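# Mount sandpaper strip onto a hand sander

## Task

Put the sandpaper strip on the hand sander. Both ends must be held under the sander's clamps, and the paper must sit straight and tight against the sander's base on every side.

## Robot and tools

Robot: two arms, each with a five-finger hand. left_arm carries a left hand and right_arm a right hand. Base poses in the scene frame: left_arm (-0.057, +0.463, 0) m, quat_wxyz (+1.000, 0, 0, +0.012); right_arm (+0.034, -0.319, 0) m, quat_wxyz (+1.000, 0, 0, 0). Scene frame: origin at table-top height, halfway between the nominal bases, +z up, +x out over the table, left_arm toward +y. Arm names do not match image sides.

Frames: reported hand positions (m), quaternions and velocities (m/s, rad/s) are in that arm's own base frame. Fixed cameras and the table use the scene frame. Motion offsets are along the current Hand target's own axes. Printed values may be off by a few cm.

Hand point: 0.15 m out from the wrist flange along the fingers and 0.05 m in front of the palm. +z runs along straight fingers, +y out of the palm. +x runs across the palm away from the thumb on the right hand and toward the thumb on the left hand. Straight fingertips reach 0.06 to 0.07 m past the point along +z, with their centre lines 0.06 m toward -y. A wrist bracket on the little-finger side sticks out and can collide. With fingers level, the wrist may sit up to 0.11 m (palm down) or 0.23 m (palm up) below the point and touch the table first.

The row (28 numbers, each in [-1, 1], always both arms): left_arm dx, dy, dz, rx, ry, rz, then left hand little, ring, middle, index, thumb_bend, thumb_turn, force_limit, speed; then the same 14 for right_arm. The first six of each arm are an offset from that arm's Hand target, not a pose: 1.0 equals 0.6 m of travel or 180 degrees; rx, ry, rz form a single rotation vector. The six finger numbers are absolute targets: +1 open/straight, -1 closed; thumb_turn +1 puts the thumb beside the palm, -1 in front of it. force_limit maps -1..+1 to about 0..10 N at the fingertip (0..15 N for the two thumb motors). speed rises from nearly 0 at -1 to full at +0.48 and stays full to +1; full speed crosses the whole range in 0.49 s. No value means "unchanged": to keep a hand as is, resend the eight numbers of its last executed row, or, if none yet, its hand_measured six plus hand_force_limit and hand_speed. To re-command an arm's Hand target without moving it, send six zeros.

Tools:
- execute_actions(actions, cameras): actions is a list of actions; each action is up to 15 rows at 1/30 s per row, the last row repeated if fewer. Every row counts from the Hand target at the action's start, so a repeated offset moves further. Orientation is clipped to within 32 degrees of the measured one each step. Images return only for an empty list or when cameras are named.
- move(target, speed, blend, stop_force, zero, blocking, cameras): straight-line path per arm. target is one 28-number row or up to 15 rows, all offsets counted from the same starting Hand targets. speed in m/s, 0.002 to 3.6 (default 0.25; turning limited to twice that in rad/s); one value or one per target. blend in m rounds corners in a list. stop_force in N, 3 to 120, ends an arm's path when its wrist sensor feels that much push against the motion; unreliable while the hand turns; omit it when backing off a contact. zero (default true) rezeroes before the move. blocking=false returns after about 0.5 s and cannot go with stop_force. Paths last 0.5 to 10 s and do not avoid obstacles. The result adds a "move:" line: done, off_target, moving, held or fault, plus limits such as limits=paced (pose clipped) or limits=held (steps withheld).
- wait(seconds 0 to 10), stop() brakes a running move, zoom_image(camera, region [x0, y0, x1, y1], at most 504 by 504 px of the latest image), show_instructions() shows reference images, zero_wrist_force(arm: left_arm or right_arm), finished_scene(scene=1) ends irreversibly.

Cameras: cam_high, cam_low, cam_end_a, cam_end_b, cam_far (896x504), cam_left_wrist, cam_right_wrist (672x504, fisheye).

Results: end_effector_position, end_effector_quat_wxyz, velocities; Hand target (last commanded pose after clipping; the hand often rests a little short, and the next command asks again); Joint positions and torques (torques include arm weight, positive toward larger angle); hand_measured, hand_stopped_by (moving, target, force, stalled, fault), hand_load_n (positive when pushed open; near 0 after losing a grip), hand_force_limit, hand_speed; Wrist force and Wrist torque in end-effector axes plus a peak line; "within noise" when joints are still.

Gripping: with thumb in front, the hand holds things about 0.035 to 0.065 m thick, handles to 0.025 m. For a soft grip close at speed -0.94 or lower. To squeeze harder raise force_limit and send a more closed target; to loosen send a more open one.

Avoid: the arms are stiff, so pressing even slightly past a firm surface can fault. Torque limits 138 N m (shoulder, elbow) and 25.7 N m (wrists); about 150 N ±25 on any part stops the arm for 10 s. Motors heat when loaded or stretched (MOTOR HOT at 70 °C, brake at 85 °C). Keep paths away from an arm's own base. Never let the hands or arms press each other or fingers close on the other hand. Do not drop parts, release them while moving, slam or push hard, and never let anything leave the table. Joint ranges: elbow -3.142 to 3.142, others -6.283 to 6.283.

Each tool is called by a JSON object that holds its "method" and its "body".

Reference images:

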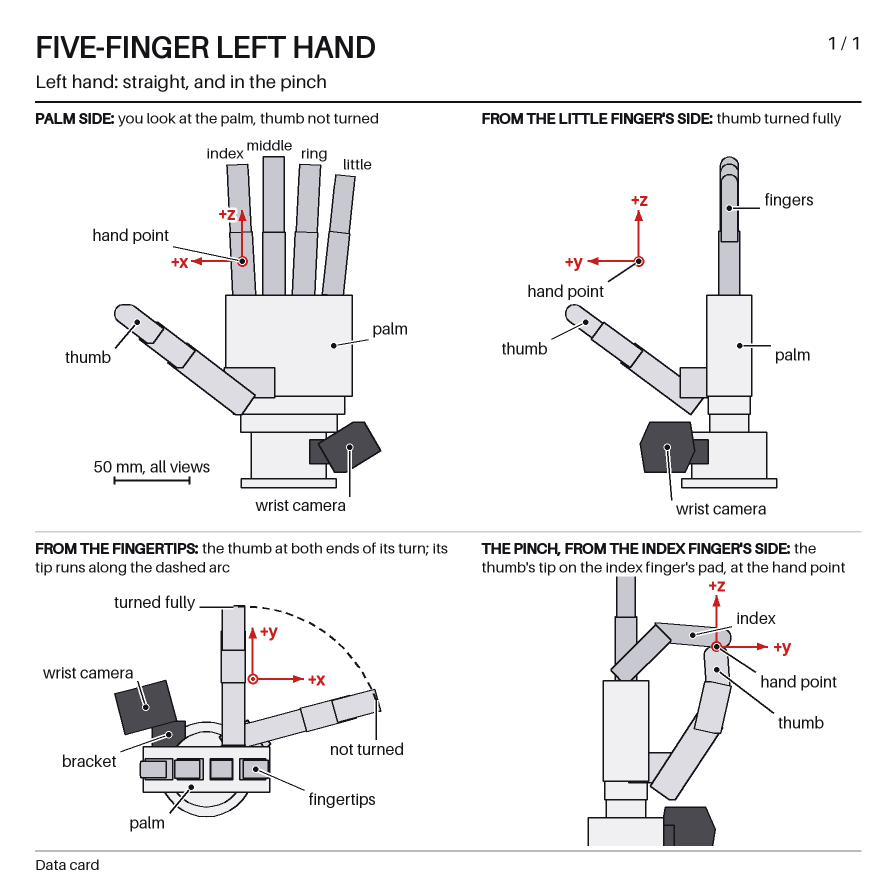

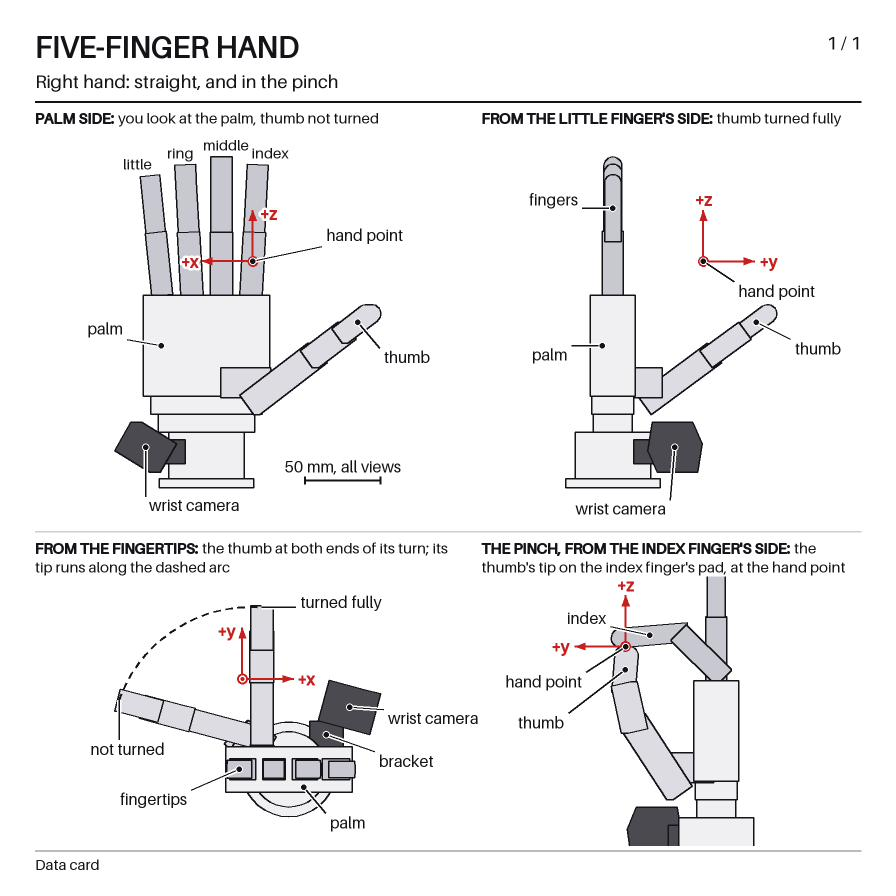

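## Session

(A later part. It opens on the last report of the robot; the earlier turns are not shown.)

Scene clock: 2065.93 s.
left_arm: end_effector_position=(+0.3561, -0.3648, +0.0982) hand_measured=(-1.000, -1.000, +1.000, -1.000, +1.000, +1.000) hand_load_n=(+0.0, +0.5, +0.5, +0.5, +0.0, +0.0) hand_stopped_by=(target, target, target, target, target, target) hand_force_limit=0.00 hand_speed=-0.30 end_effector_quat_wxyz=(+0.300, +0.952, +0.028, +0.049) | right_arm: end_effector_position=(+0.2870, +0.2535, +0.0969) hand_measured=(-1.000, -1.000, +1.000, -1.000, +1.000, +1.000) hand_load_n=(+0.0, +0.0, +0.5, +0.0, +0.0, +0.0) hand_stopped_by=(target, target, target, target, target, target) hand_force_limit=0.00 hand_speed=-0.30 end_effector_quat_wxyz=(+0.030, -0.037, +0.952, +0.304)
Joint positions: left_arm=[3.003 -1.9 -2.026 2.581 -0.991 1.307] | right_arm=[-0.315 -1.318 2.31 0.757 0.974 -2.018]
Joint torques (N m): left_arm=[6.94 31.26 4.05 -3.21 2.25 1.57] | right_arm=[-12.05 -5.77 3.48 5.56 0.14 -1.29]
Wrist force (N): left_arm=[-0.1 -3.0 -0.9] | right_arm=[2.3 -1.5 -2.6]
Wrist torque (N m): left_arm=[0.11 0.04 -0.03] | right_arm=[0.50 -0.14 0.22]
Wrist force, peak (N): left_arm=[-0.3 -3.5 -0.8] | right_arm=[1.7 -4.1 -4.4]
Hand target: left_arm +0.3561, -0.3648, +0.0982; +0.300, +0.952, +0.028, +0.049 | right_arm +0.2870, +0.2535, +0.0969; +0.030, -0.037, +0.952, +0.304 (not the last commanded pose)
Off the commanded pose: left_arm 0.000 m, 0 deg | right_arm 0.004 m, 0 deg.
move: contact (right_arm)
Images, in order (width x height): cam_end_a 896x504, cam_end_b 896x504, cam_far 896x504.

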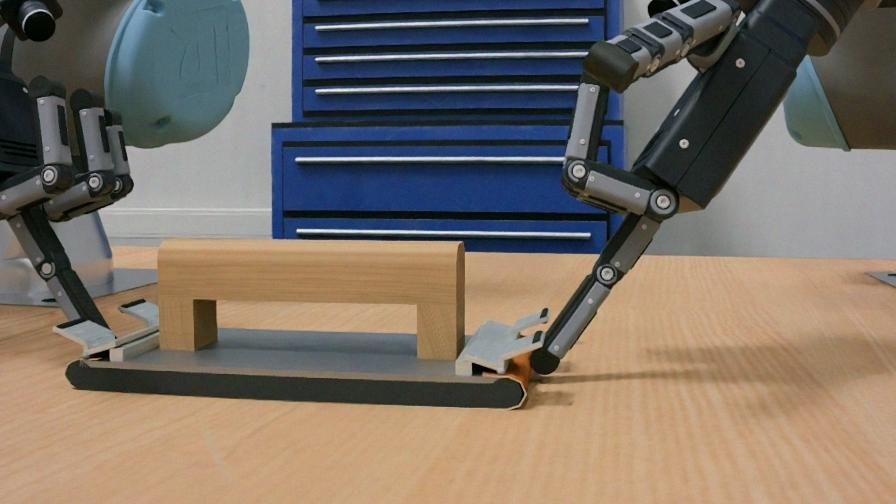

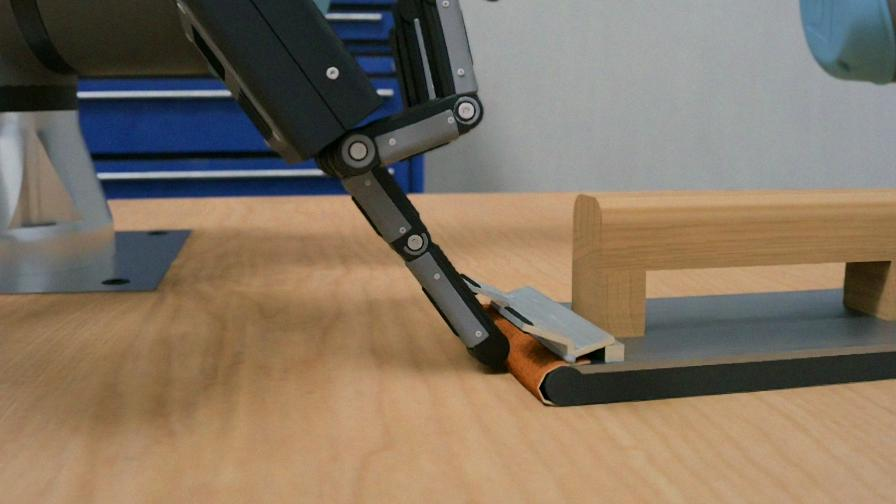

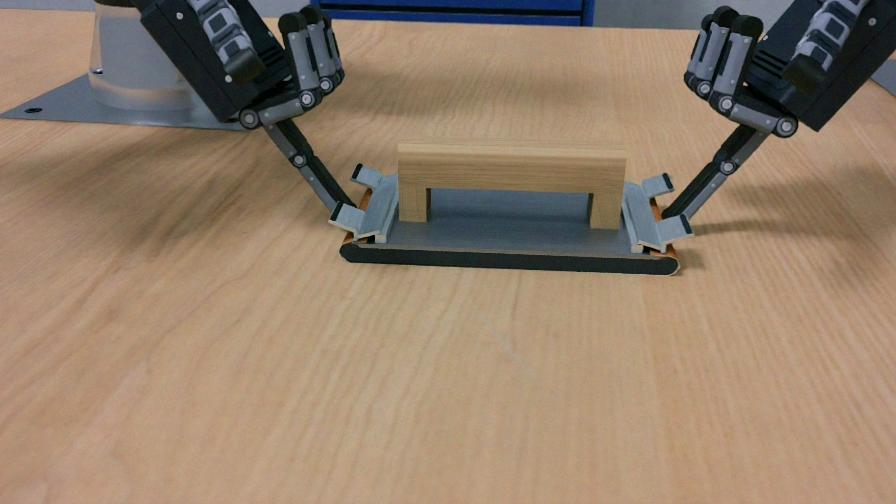

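{"method": "move", "body": {"target": [[0,0,0,0,0,0, -1,-1,1,-1,1,1,0,-0.3, -0.0003,0.0045,-0.0029,0,0,0, -1,-1,1,-1,1,1,0,-0.3],[0,0,0,0,0,0, -1,-1,1,-1,1,1,0,-0.3, -0.0005,0.0097,-0.0048,0,0,0, -1,-1,1,-1,1,1,0,-0.3],[0,0,0,0,0,0, -1,-1,1,-1,1,1,0,-0.3, -0.0005,0.0143,-0.0052,0,0,0, -1,-1,1,-1,1,1,0,-0.3]], "speed": 0.01, "stop_force": 8, "blend": 0.0015, "cameras": ["cam_end_a","cam_end_b","cam_far"]}}

{"method": "zoom_image", "body": {"camera": "cam_end_b", "region": [430, 180, 680, 430]}}

{"method": "zoom_image", "body": {"camera": "cam_far", "region": [310, 160, 410, 280]}}

{"method": "zoom_image", "body": {"camera": "cam_end_a", "region": [420, 210, 620, 420]}}

Scene clock: 2085.23 s.
left_arm: end_effector_position=(+0.3561, -0.3648, +0.0982) hand_measured=(-1.000, -1.000, +1.000, -1.000, +1.000, +1.000) hand_load_n=(+0.0, +0.0, +1.5, +0.0, +0.0, +0.0) hand_stopped_by=(target, target, target, target, target, target) hand_force_limit=0.00 hand_speed=-0.30 end_effector_quat_wxyz=(+0.300, +0.952, +0.028, +0.049) | right_arm: end_effector_position=(+0.2869, +0.2551, +0.1004) hand_measured=(-1.000, -1.000, +1.000, -1.000, +1.000, +1.000) hand_load_n=(+0.0, +0.0, +2.0, +0.0, +0.0, +0.0) hand_stopped_by=(target, target, target, target, target, target) hand_force_limit=0.00 hand_speed=-0.30 end_effector_quat_wxyz=(+0.030, -0.037, +0.952, +0.304)
Joint positions: left_arm=[3.003 -1.9 -2.026 2.581 -0.991 1.307] | right_arm=[-0.308 -1.329 2.306 0.766 0.973 -2.01]
Joint torques (N m): left_arm=[0.45 31.92 7.29 -1.52 4.54 1.53] | right_arm=[-8.66 -5.77 6.06 2.03 -2.41 -1.38]
Wrist force (N): left_arm=[-0.1 -11.8 -6.9] | right_arm=[1.6 -11.4 -7.3]
Wrist torque (N m): left_arm=[0.82 -0.12 0.18] | right_arm=[1.36 -0.05 -0.10]
Wrist force, peak (N): left_arm=[-0.2 -13.0 -7.8] | right_arm=[1.7 -13.9 -9.4]
Hand target: left_arm +0.3561, -0.3648, +0.0982; +0.300, +0.952, +0.028, +0.049 | right_arm +0.2869, +0.2551, +0.1004; +0.030, -0.037, +0.952, +0.304 (not the last commanded pose)
Off the commanded pose: left_arm 0.000 m, 0 deg | right_arm 0.005 m, 0 deg.
move: contact (right_arm); path passed 0 of 3 targets; blend cut to 0.0014 m at target 2
Images, in order (width x height): cam_end_a 896x504, cam_end_b 896x504, cam_far 896x504.

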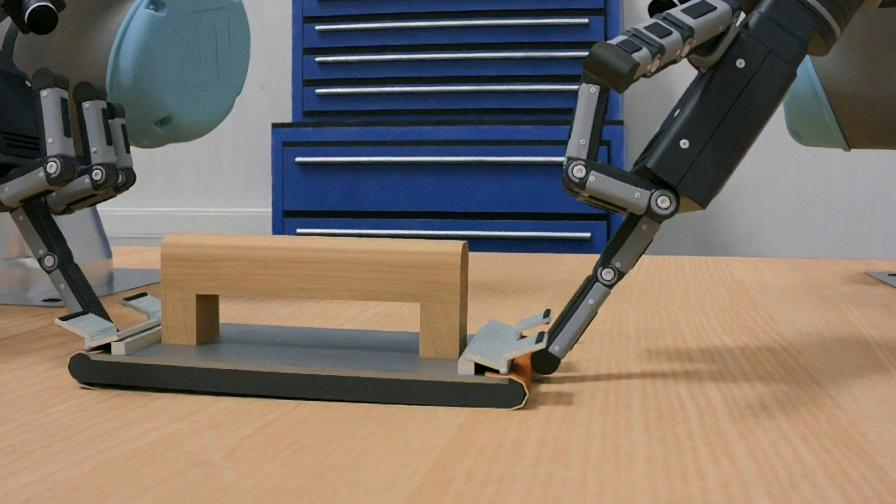

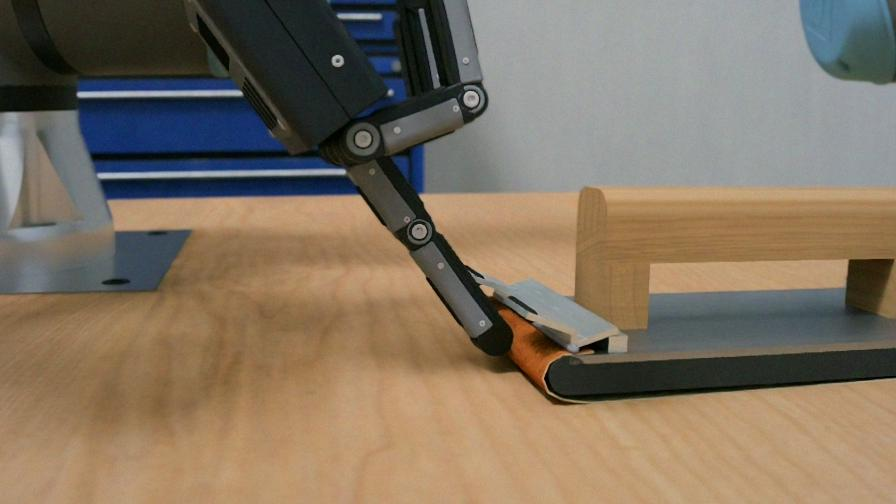

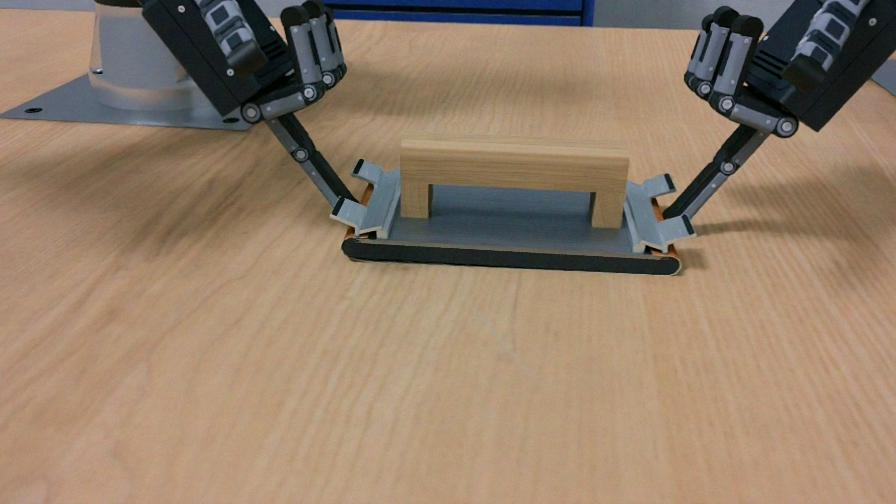

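Scaled by 2.016 from the camera's 896x504 image, which has a finer 1280x720 frame.

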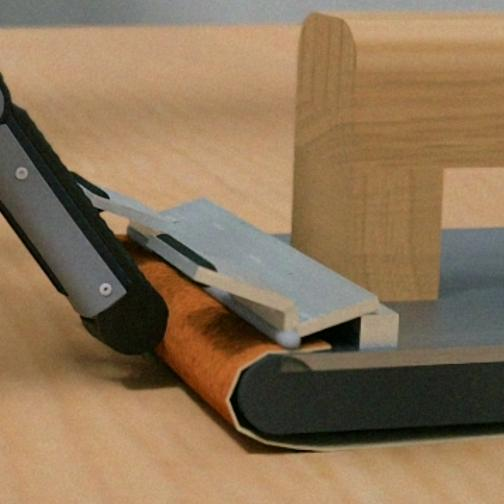

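Scaled by 4.200 from the camera's 896x504 image, which has a finer 1280x720 frame.

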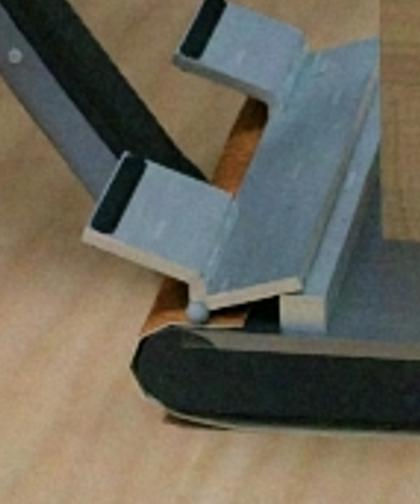

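Scaled by 2.400 from the camera's 896x504 image, which has a finer 1280x720 frame.

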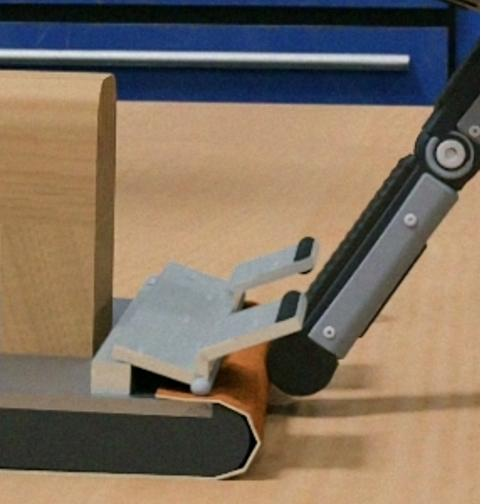

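{"method": "move", "body": {"target": [[0,0,0,0,0,0, -1,-1,1,-1,1,1,0,-0.3, 0.0005,-0.0033,0.0048,0,0,0, -1,-1,1,-1,1,1,0,-0.3],[0,0,0,0,0,0, -1,-1,1,-1,1,1,0,-0.3, 0.0004,-0.0044,0.004,0,0,0, -1,-1,1,-1,1,1,0,-0.3]], "speed": 0.01, "cameras": ["cam_end_a","cam_end_b","cam_far"]}}

{"method": "zoom_image", "body": {"camera": "cam_end_b", "region": [430, 180, 680, 430]}}

{"method": "zoom_image", "body": {"camera": "cam_end_b", "region": [520, 335, 630, 415]}}

{"method": "zoom_image", "body": {"camera": "cam_far", "region": [325, 220, 405, 280]}}

Scene clock: 2099.70 s.
left_arm: end_effector_position=(+0.3561, -0.3648, +0.0982) hand_measured=(-1.000, -1.000, +1.000, -1.000, +1.000, +1.000) hand_load_n=(+0.0, +0.0, +1.0, +0.0, +0.0, +0.5) hand_stopped_by=(target, target, target, target, target, target) hand_force_limit=0.00 hand_speed=-0.30 end_effector_quat_wxyz=(+0.300, +0.952, +0.028, +0.049) | right_arm: end_effector_position=(+0.2870, +0.2544, +0.0969) hand_measured=(-1.000, -1.000, +1.000, -1.000, +1.000, +1.000) hand_load_n=(+0.0, +0.0, +1.0, +0.0, +0.0, +0.0) hand_stopped_by=(target, target, target, target, target, target) hand_force_limit=0.00 hand_speed=-0.30 end_effector_quat_wxyz=(+0.030, -0.037, +0.952, +0.304)
Joint positions: left_arm=[3.003 -1.9 -2.026 2.581 -0.991 1.307] | right_arm=[-0.311 -1.319 2.309 0.756 0.973 -2.013]
Joint torques (N m): left_arm=[-3.88 31.2 11.27 -0.06 3.49 1.37] | right_arm=[-10.07 -6.02 4.47 5.88 -0.7 -1.58]
Wrist force (N): left_arm=[0.0 -7.5 -4.9] | right_arm=[1.9 -5.1 -5.2]
Wrist torque (N m): left_arm=[0.52 -0.05 0.09] | right_arm=[0.85 -0.09 0.12]
Wrist force, peak (N): left_arm=[-0.2 -12.0 -7.2] | right_arm=[1.4 -13.2 -10.0]
Hand target: left_arm +0.3561, -0.3648, +0.0982; +0.300, +0.952, +0.028, +0.049 | right_arm +0.2870, +0.2543, +0.0969; +0.030, -0.037, +0.952, +0.304
Off the commanded pose: left_arm 0.000 m, 0 deg | right_arm 0.000 m, 0 deg.
move: done
Images, in order (width x height): cam_end_a 896x504, cam_end_b 896x504, cam_far 896x504.

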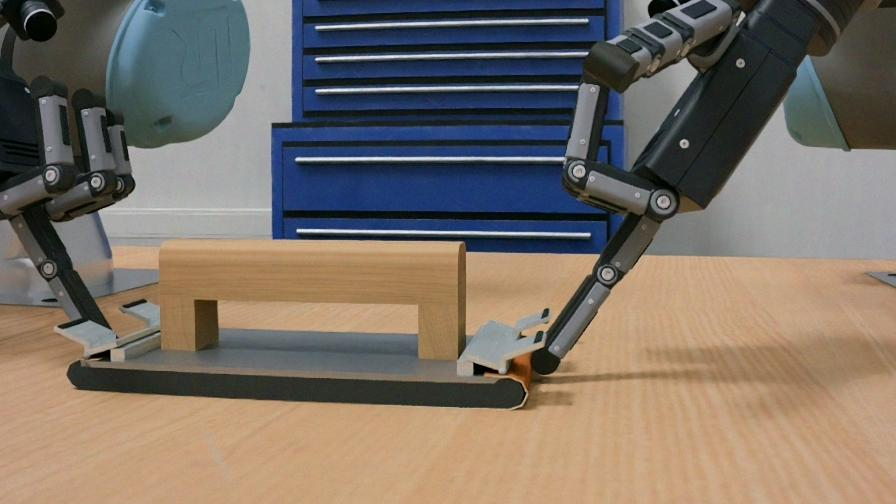

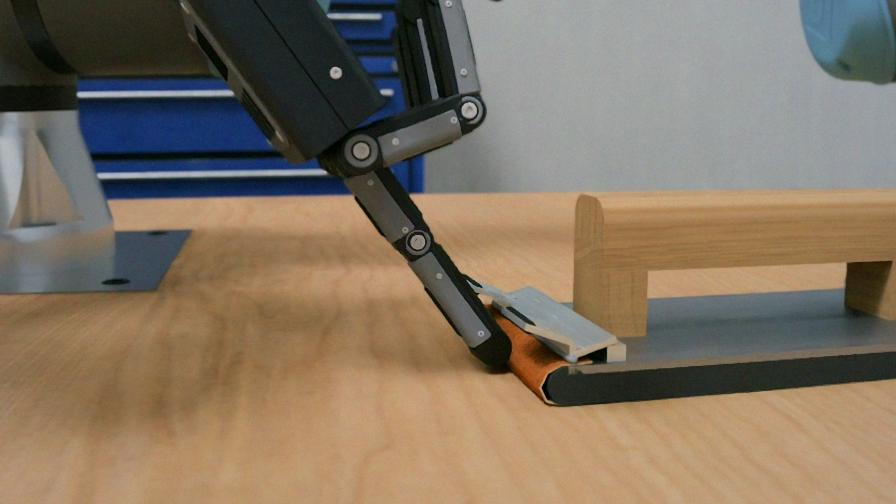

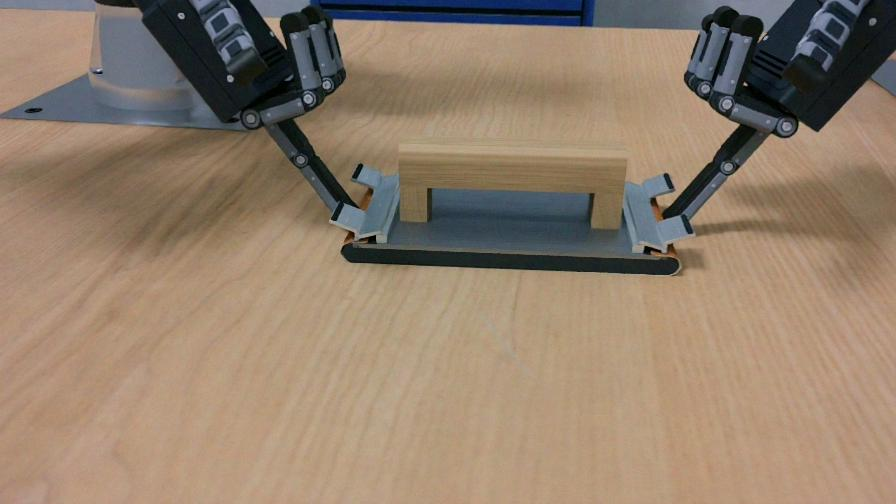

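Scaled by 2.016 from the camera's 896x504 image, which has a finer 1280x720 frame.

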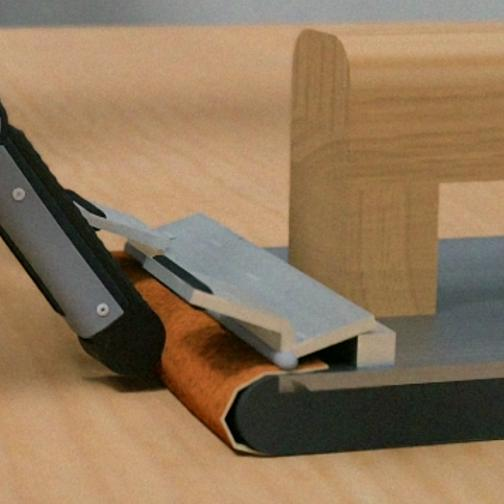

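Scaled by 4.582 from the camera's 896x504 image, which has a finer 1280x720 frame.

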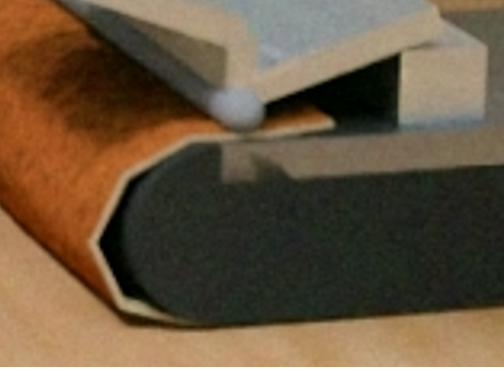

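Scaled by 6.300 from the camera's 896x504 image, which has a finer 1280x720 frame.

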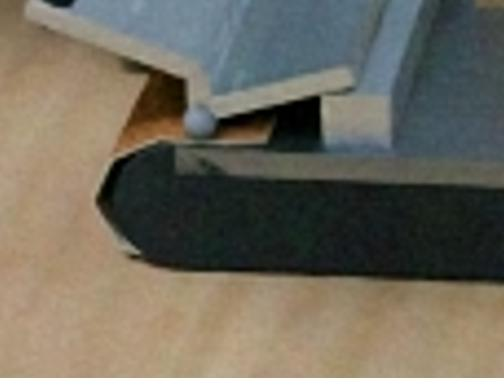

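{"method": "move", "body": {"target": [[0.0009,-0.0137,-0.0095,0,0,0, -1,-1,1,-1,1,1,0,-0.3, -0.0009,-0.0137,-0.0095,0,0,0, -1,-1,1,-1,1,1,0,-0.3],[0.0009,-0.0137,-0.2095,0,0,0, -1,-1,1,-1,1,1,0,-0.3, -0.0009,-0.0137,-0.2095,0,0,0, -1,-1,1,-1,1,1,0,-0.3]], "speed": [0.02, 0.12], "blend": 0.003, "cameras": ["all"]}}

{"method": "zoom_image", "body": {"camera": "cam_end_b", "region": [520, 335, 630, 415]}}

{"method": "zoom_image", "body": {"camera": "cam_end_a", "region": [440, 300, 560, 420]}}

{"method": "zoom_image", "body": {"camera": "cam_far", "region": [320, 130, 500, 290]}}

{"method": "zoom_image", "body": {"camera": "cam_far", "region": [560, 130, 710, 290]}}

{"method": "zoom_image", "body": {"camera": "cam_high", "region": [340, 175, 420, 255]}}

Scene clock: 2121.73 s.
left_arm: end_effector_position=(+0.3426, -0.2867, +0.1959) hand_measured=(-1.000, -1.000, +1.000, -1.000, +1.000, +1.000) hand_load_n=(+0.0, +0.0, +0.0, +0.0, +0.0, +0.0) hand_stopped_by=(target, target, target, target, target, target) hand_force_limit=0.00 hand_speed=-0.30 end_effector_quat_wxyz=(+0.300, +0.952, +0.028, +0.049) | right_arm: end_effector_position=(+0.2839, +0.1748, +0.1945) hand_measured=(-1.000, -1.000, +1.000, -1.000, +1.000, +1.000) hand_load_n=(+0.0, +0.0, +0.0, +0.0, +0.0, +0.0) hand_stopped_by=(target, target, target, target, target, target) hand_force_limit=0.00 hand_speed=-0.30 end_effector_quat_wxyz=(+0.030, -0.037, +0.952, +0.303)
Joint positions: left_arm=[3.27 -1.669 -2.062 2.204 -0.955 1.628] | right_arm=[-0.644 -1.538 2.272 1.212 1.065 -2.39]
Joint torques (N m): left_arm=[7.03 24.82 4.4 -4.4 1.84 1.37] | right_arm=[-12.75 -26.09 -15.58 5.74 1.33 -1.41]
Wrist force (N): left_arm=[-0.3 -0.4 1.1] | right_arm=[3.6 1.8 -0.3]
Wrist torque (N m): left_arm=[-0.08 0.12 -0.12] | right_arm=[0.27 -0.41 0.42]
Wrist force, peak (N): left_arm=[-0.1 -7.6 -4.8] | right_arm=[2.1 -5.1 -5.0]
Hand target: left_arm +0.3426, -0.2866, +0.1960; +0.300, +0.952, +0.028, +0.049 | right_arm +0.2839, +0.1748, +0.1946; +0.030, -0.037, +0.952, +0.304
Off the commanded pose: left_arm 0.000 m, 0 deg | right_arm 0.000 m, 0 deg.
move: done

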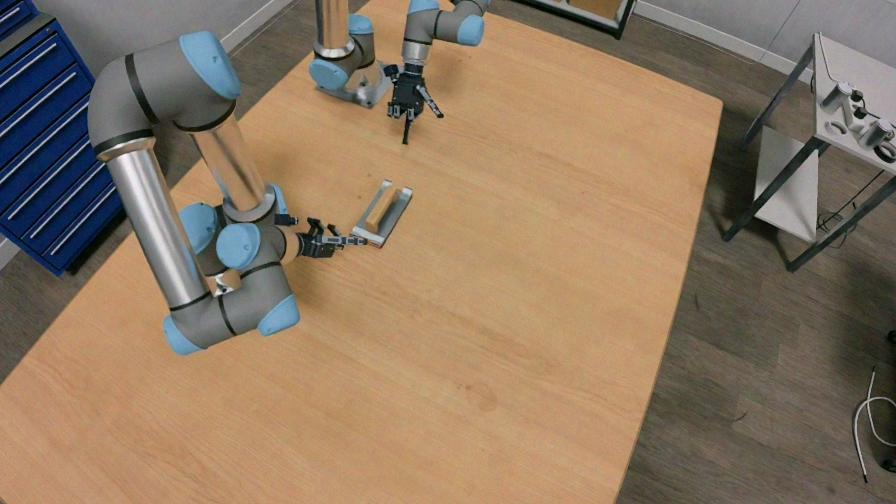

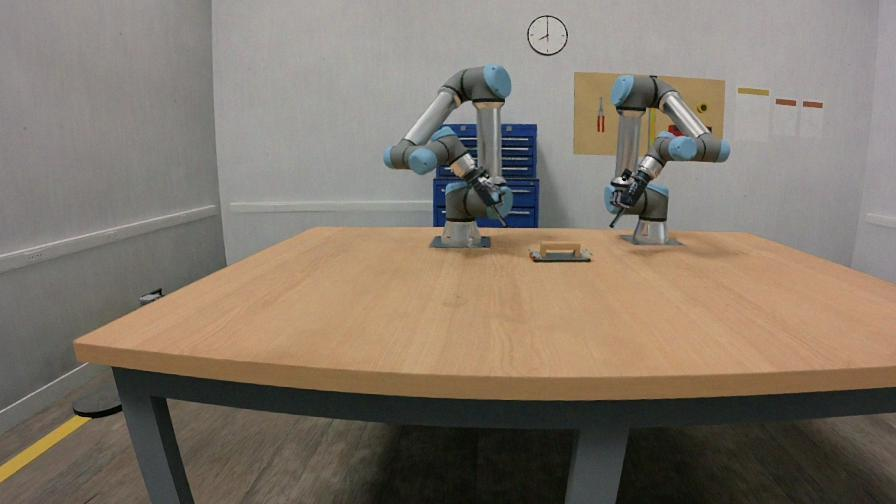

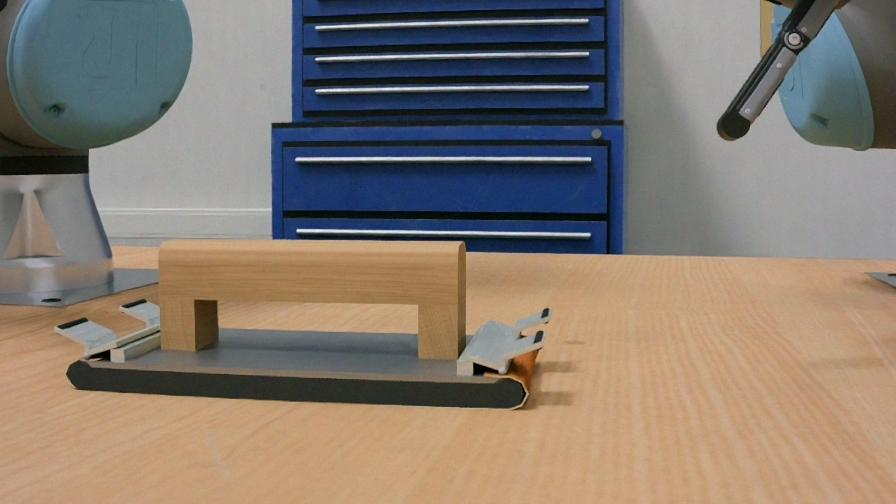

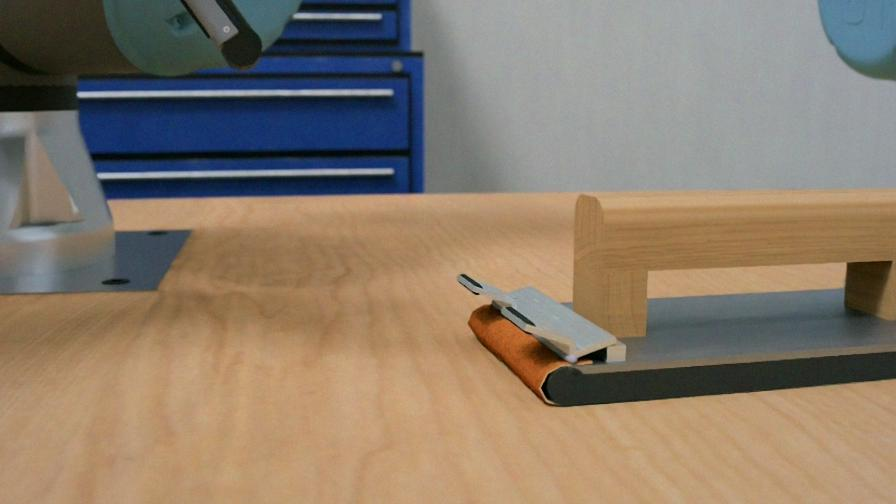

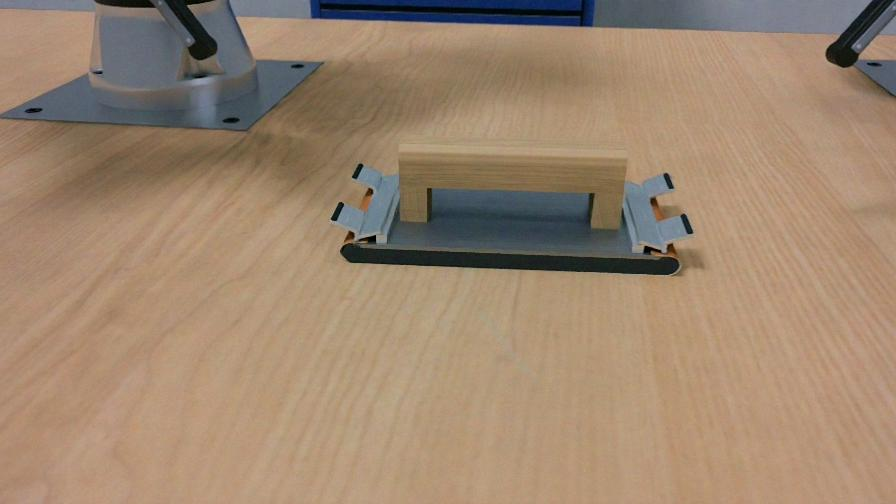

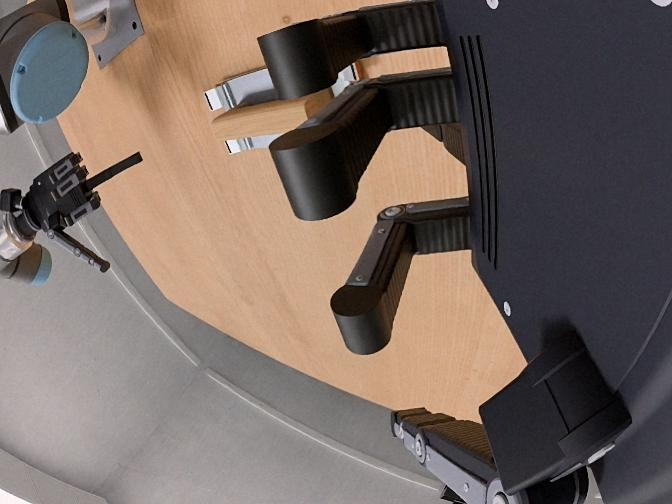

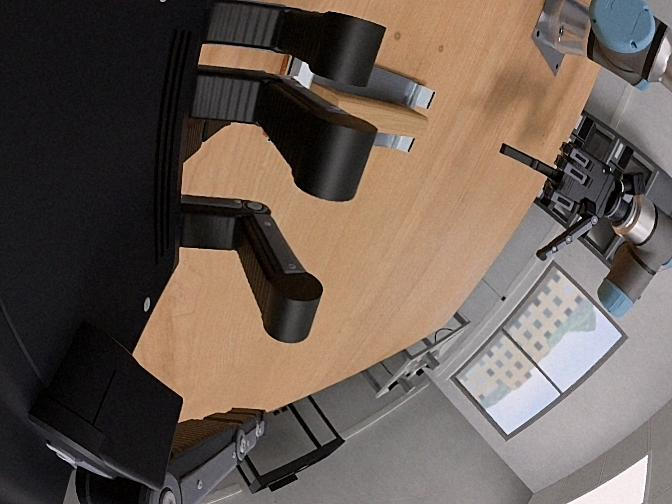

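Scaled by 4.582 from the camera's 896x504 image, which has a finer 1280x720 frame.

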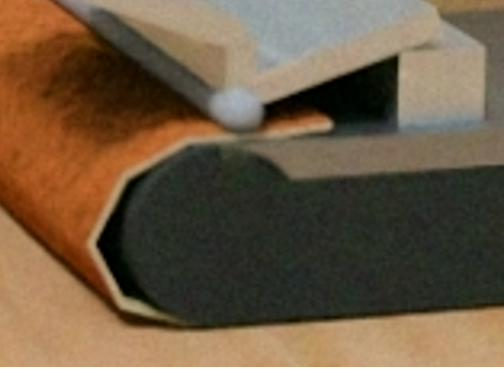

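Scaled by 4.200 from the camera's 896x504 image, which has a finer 1280x720 frame.

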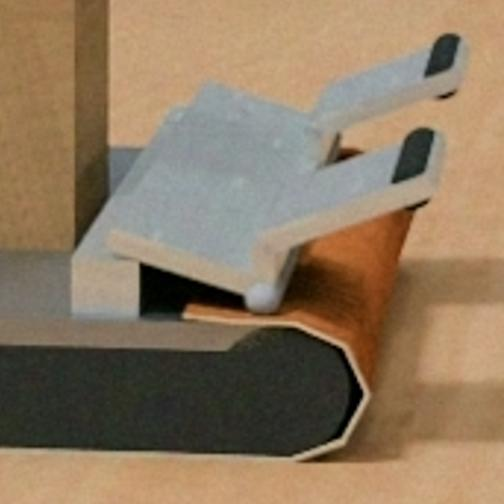

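Scaled by 2.800 from the camera's 896x504 image, which has a finer 1280x720 frame.

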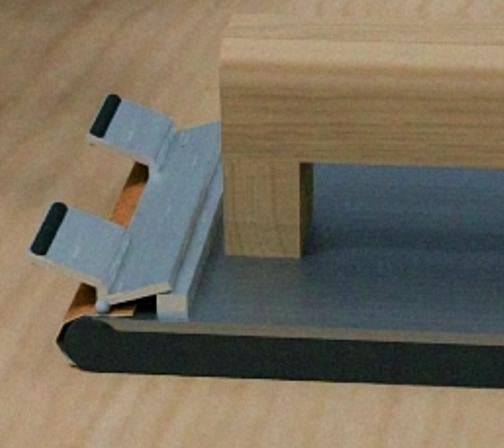

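Scaled by 3.150 from the camera's 896x504 image, which has a finer 1280x720 frame.

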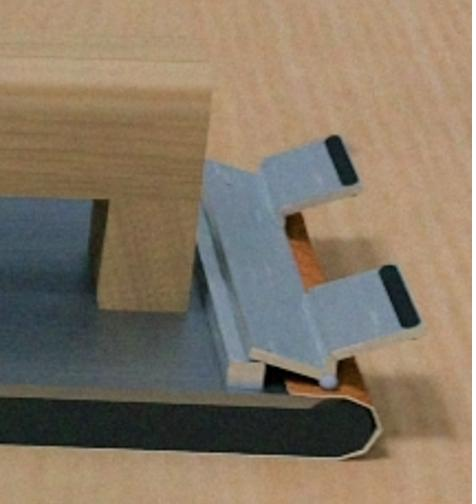

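Scaled by 6.300 from the camera's 896x504 image, which has a finer 1280x720 frame.

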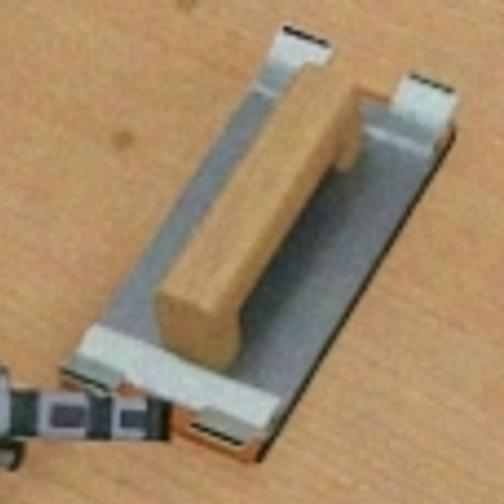

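{"method": "finished_scene", "body": {}}

The scene is finished: the task was done.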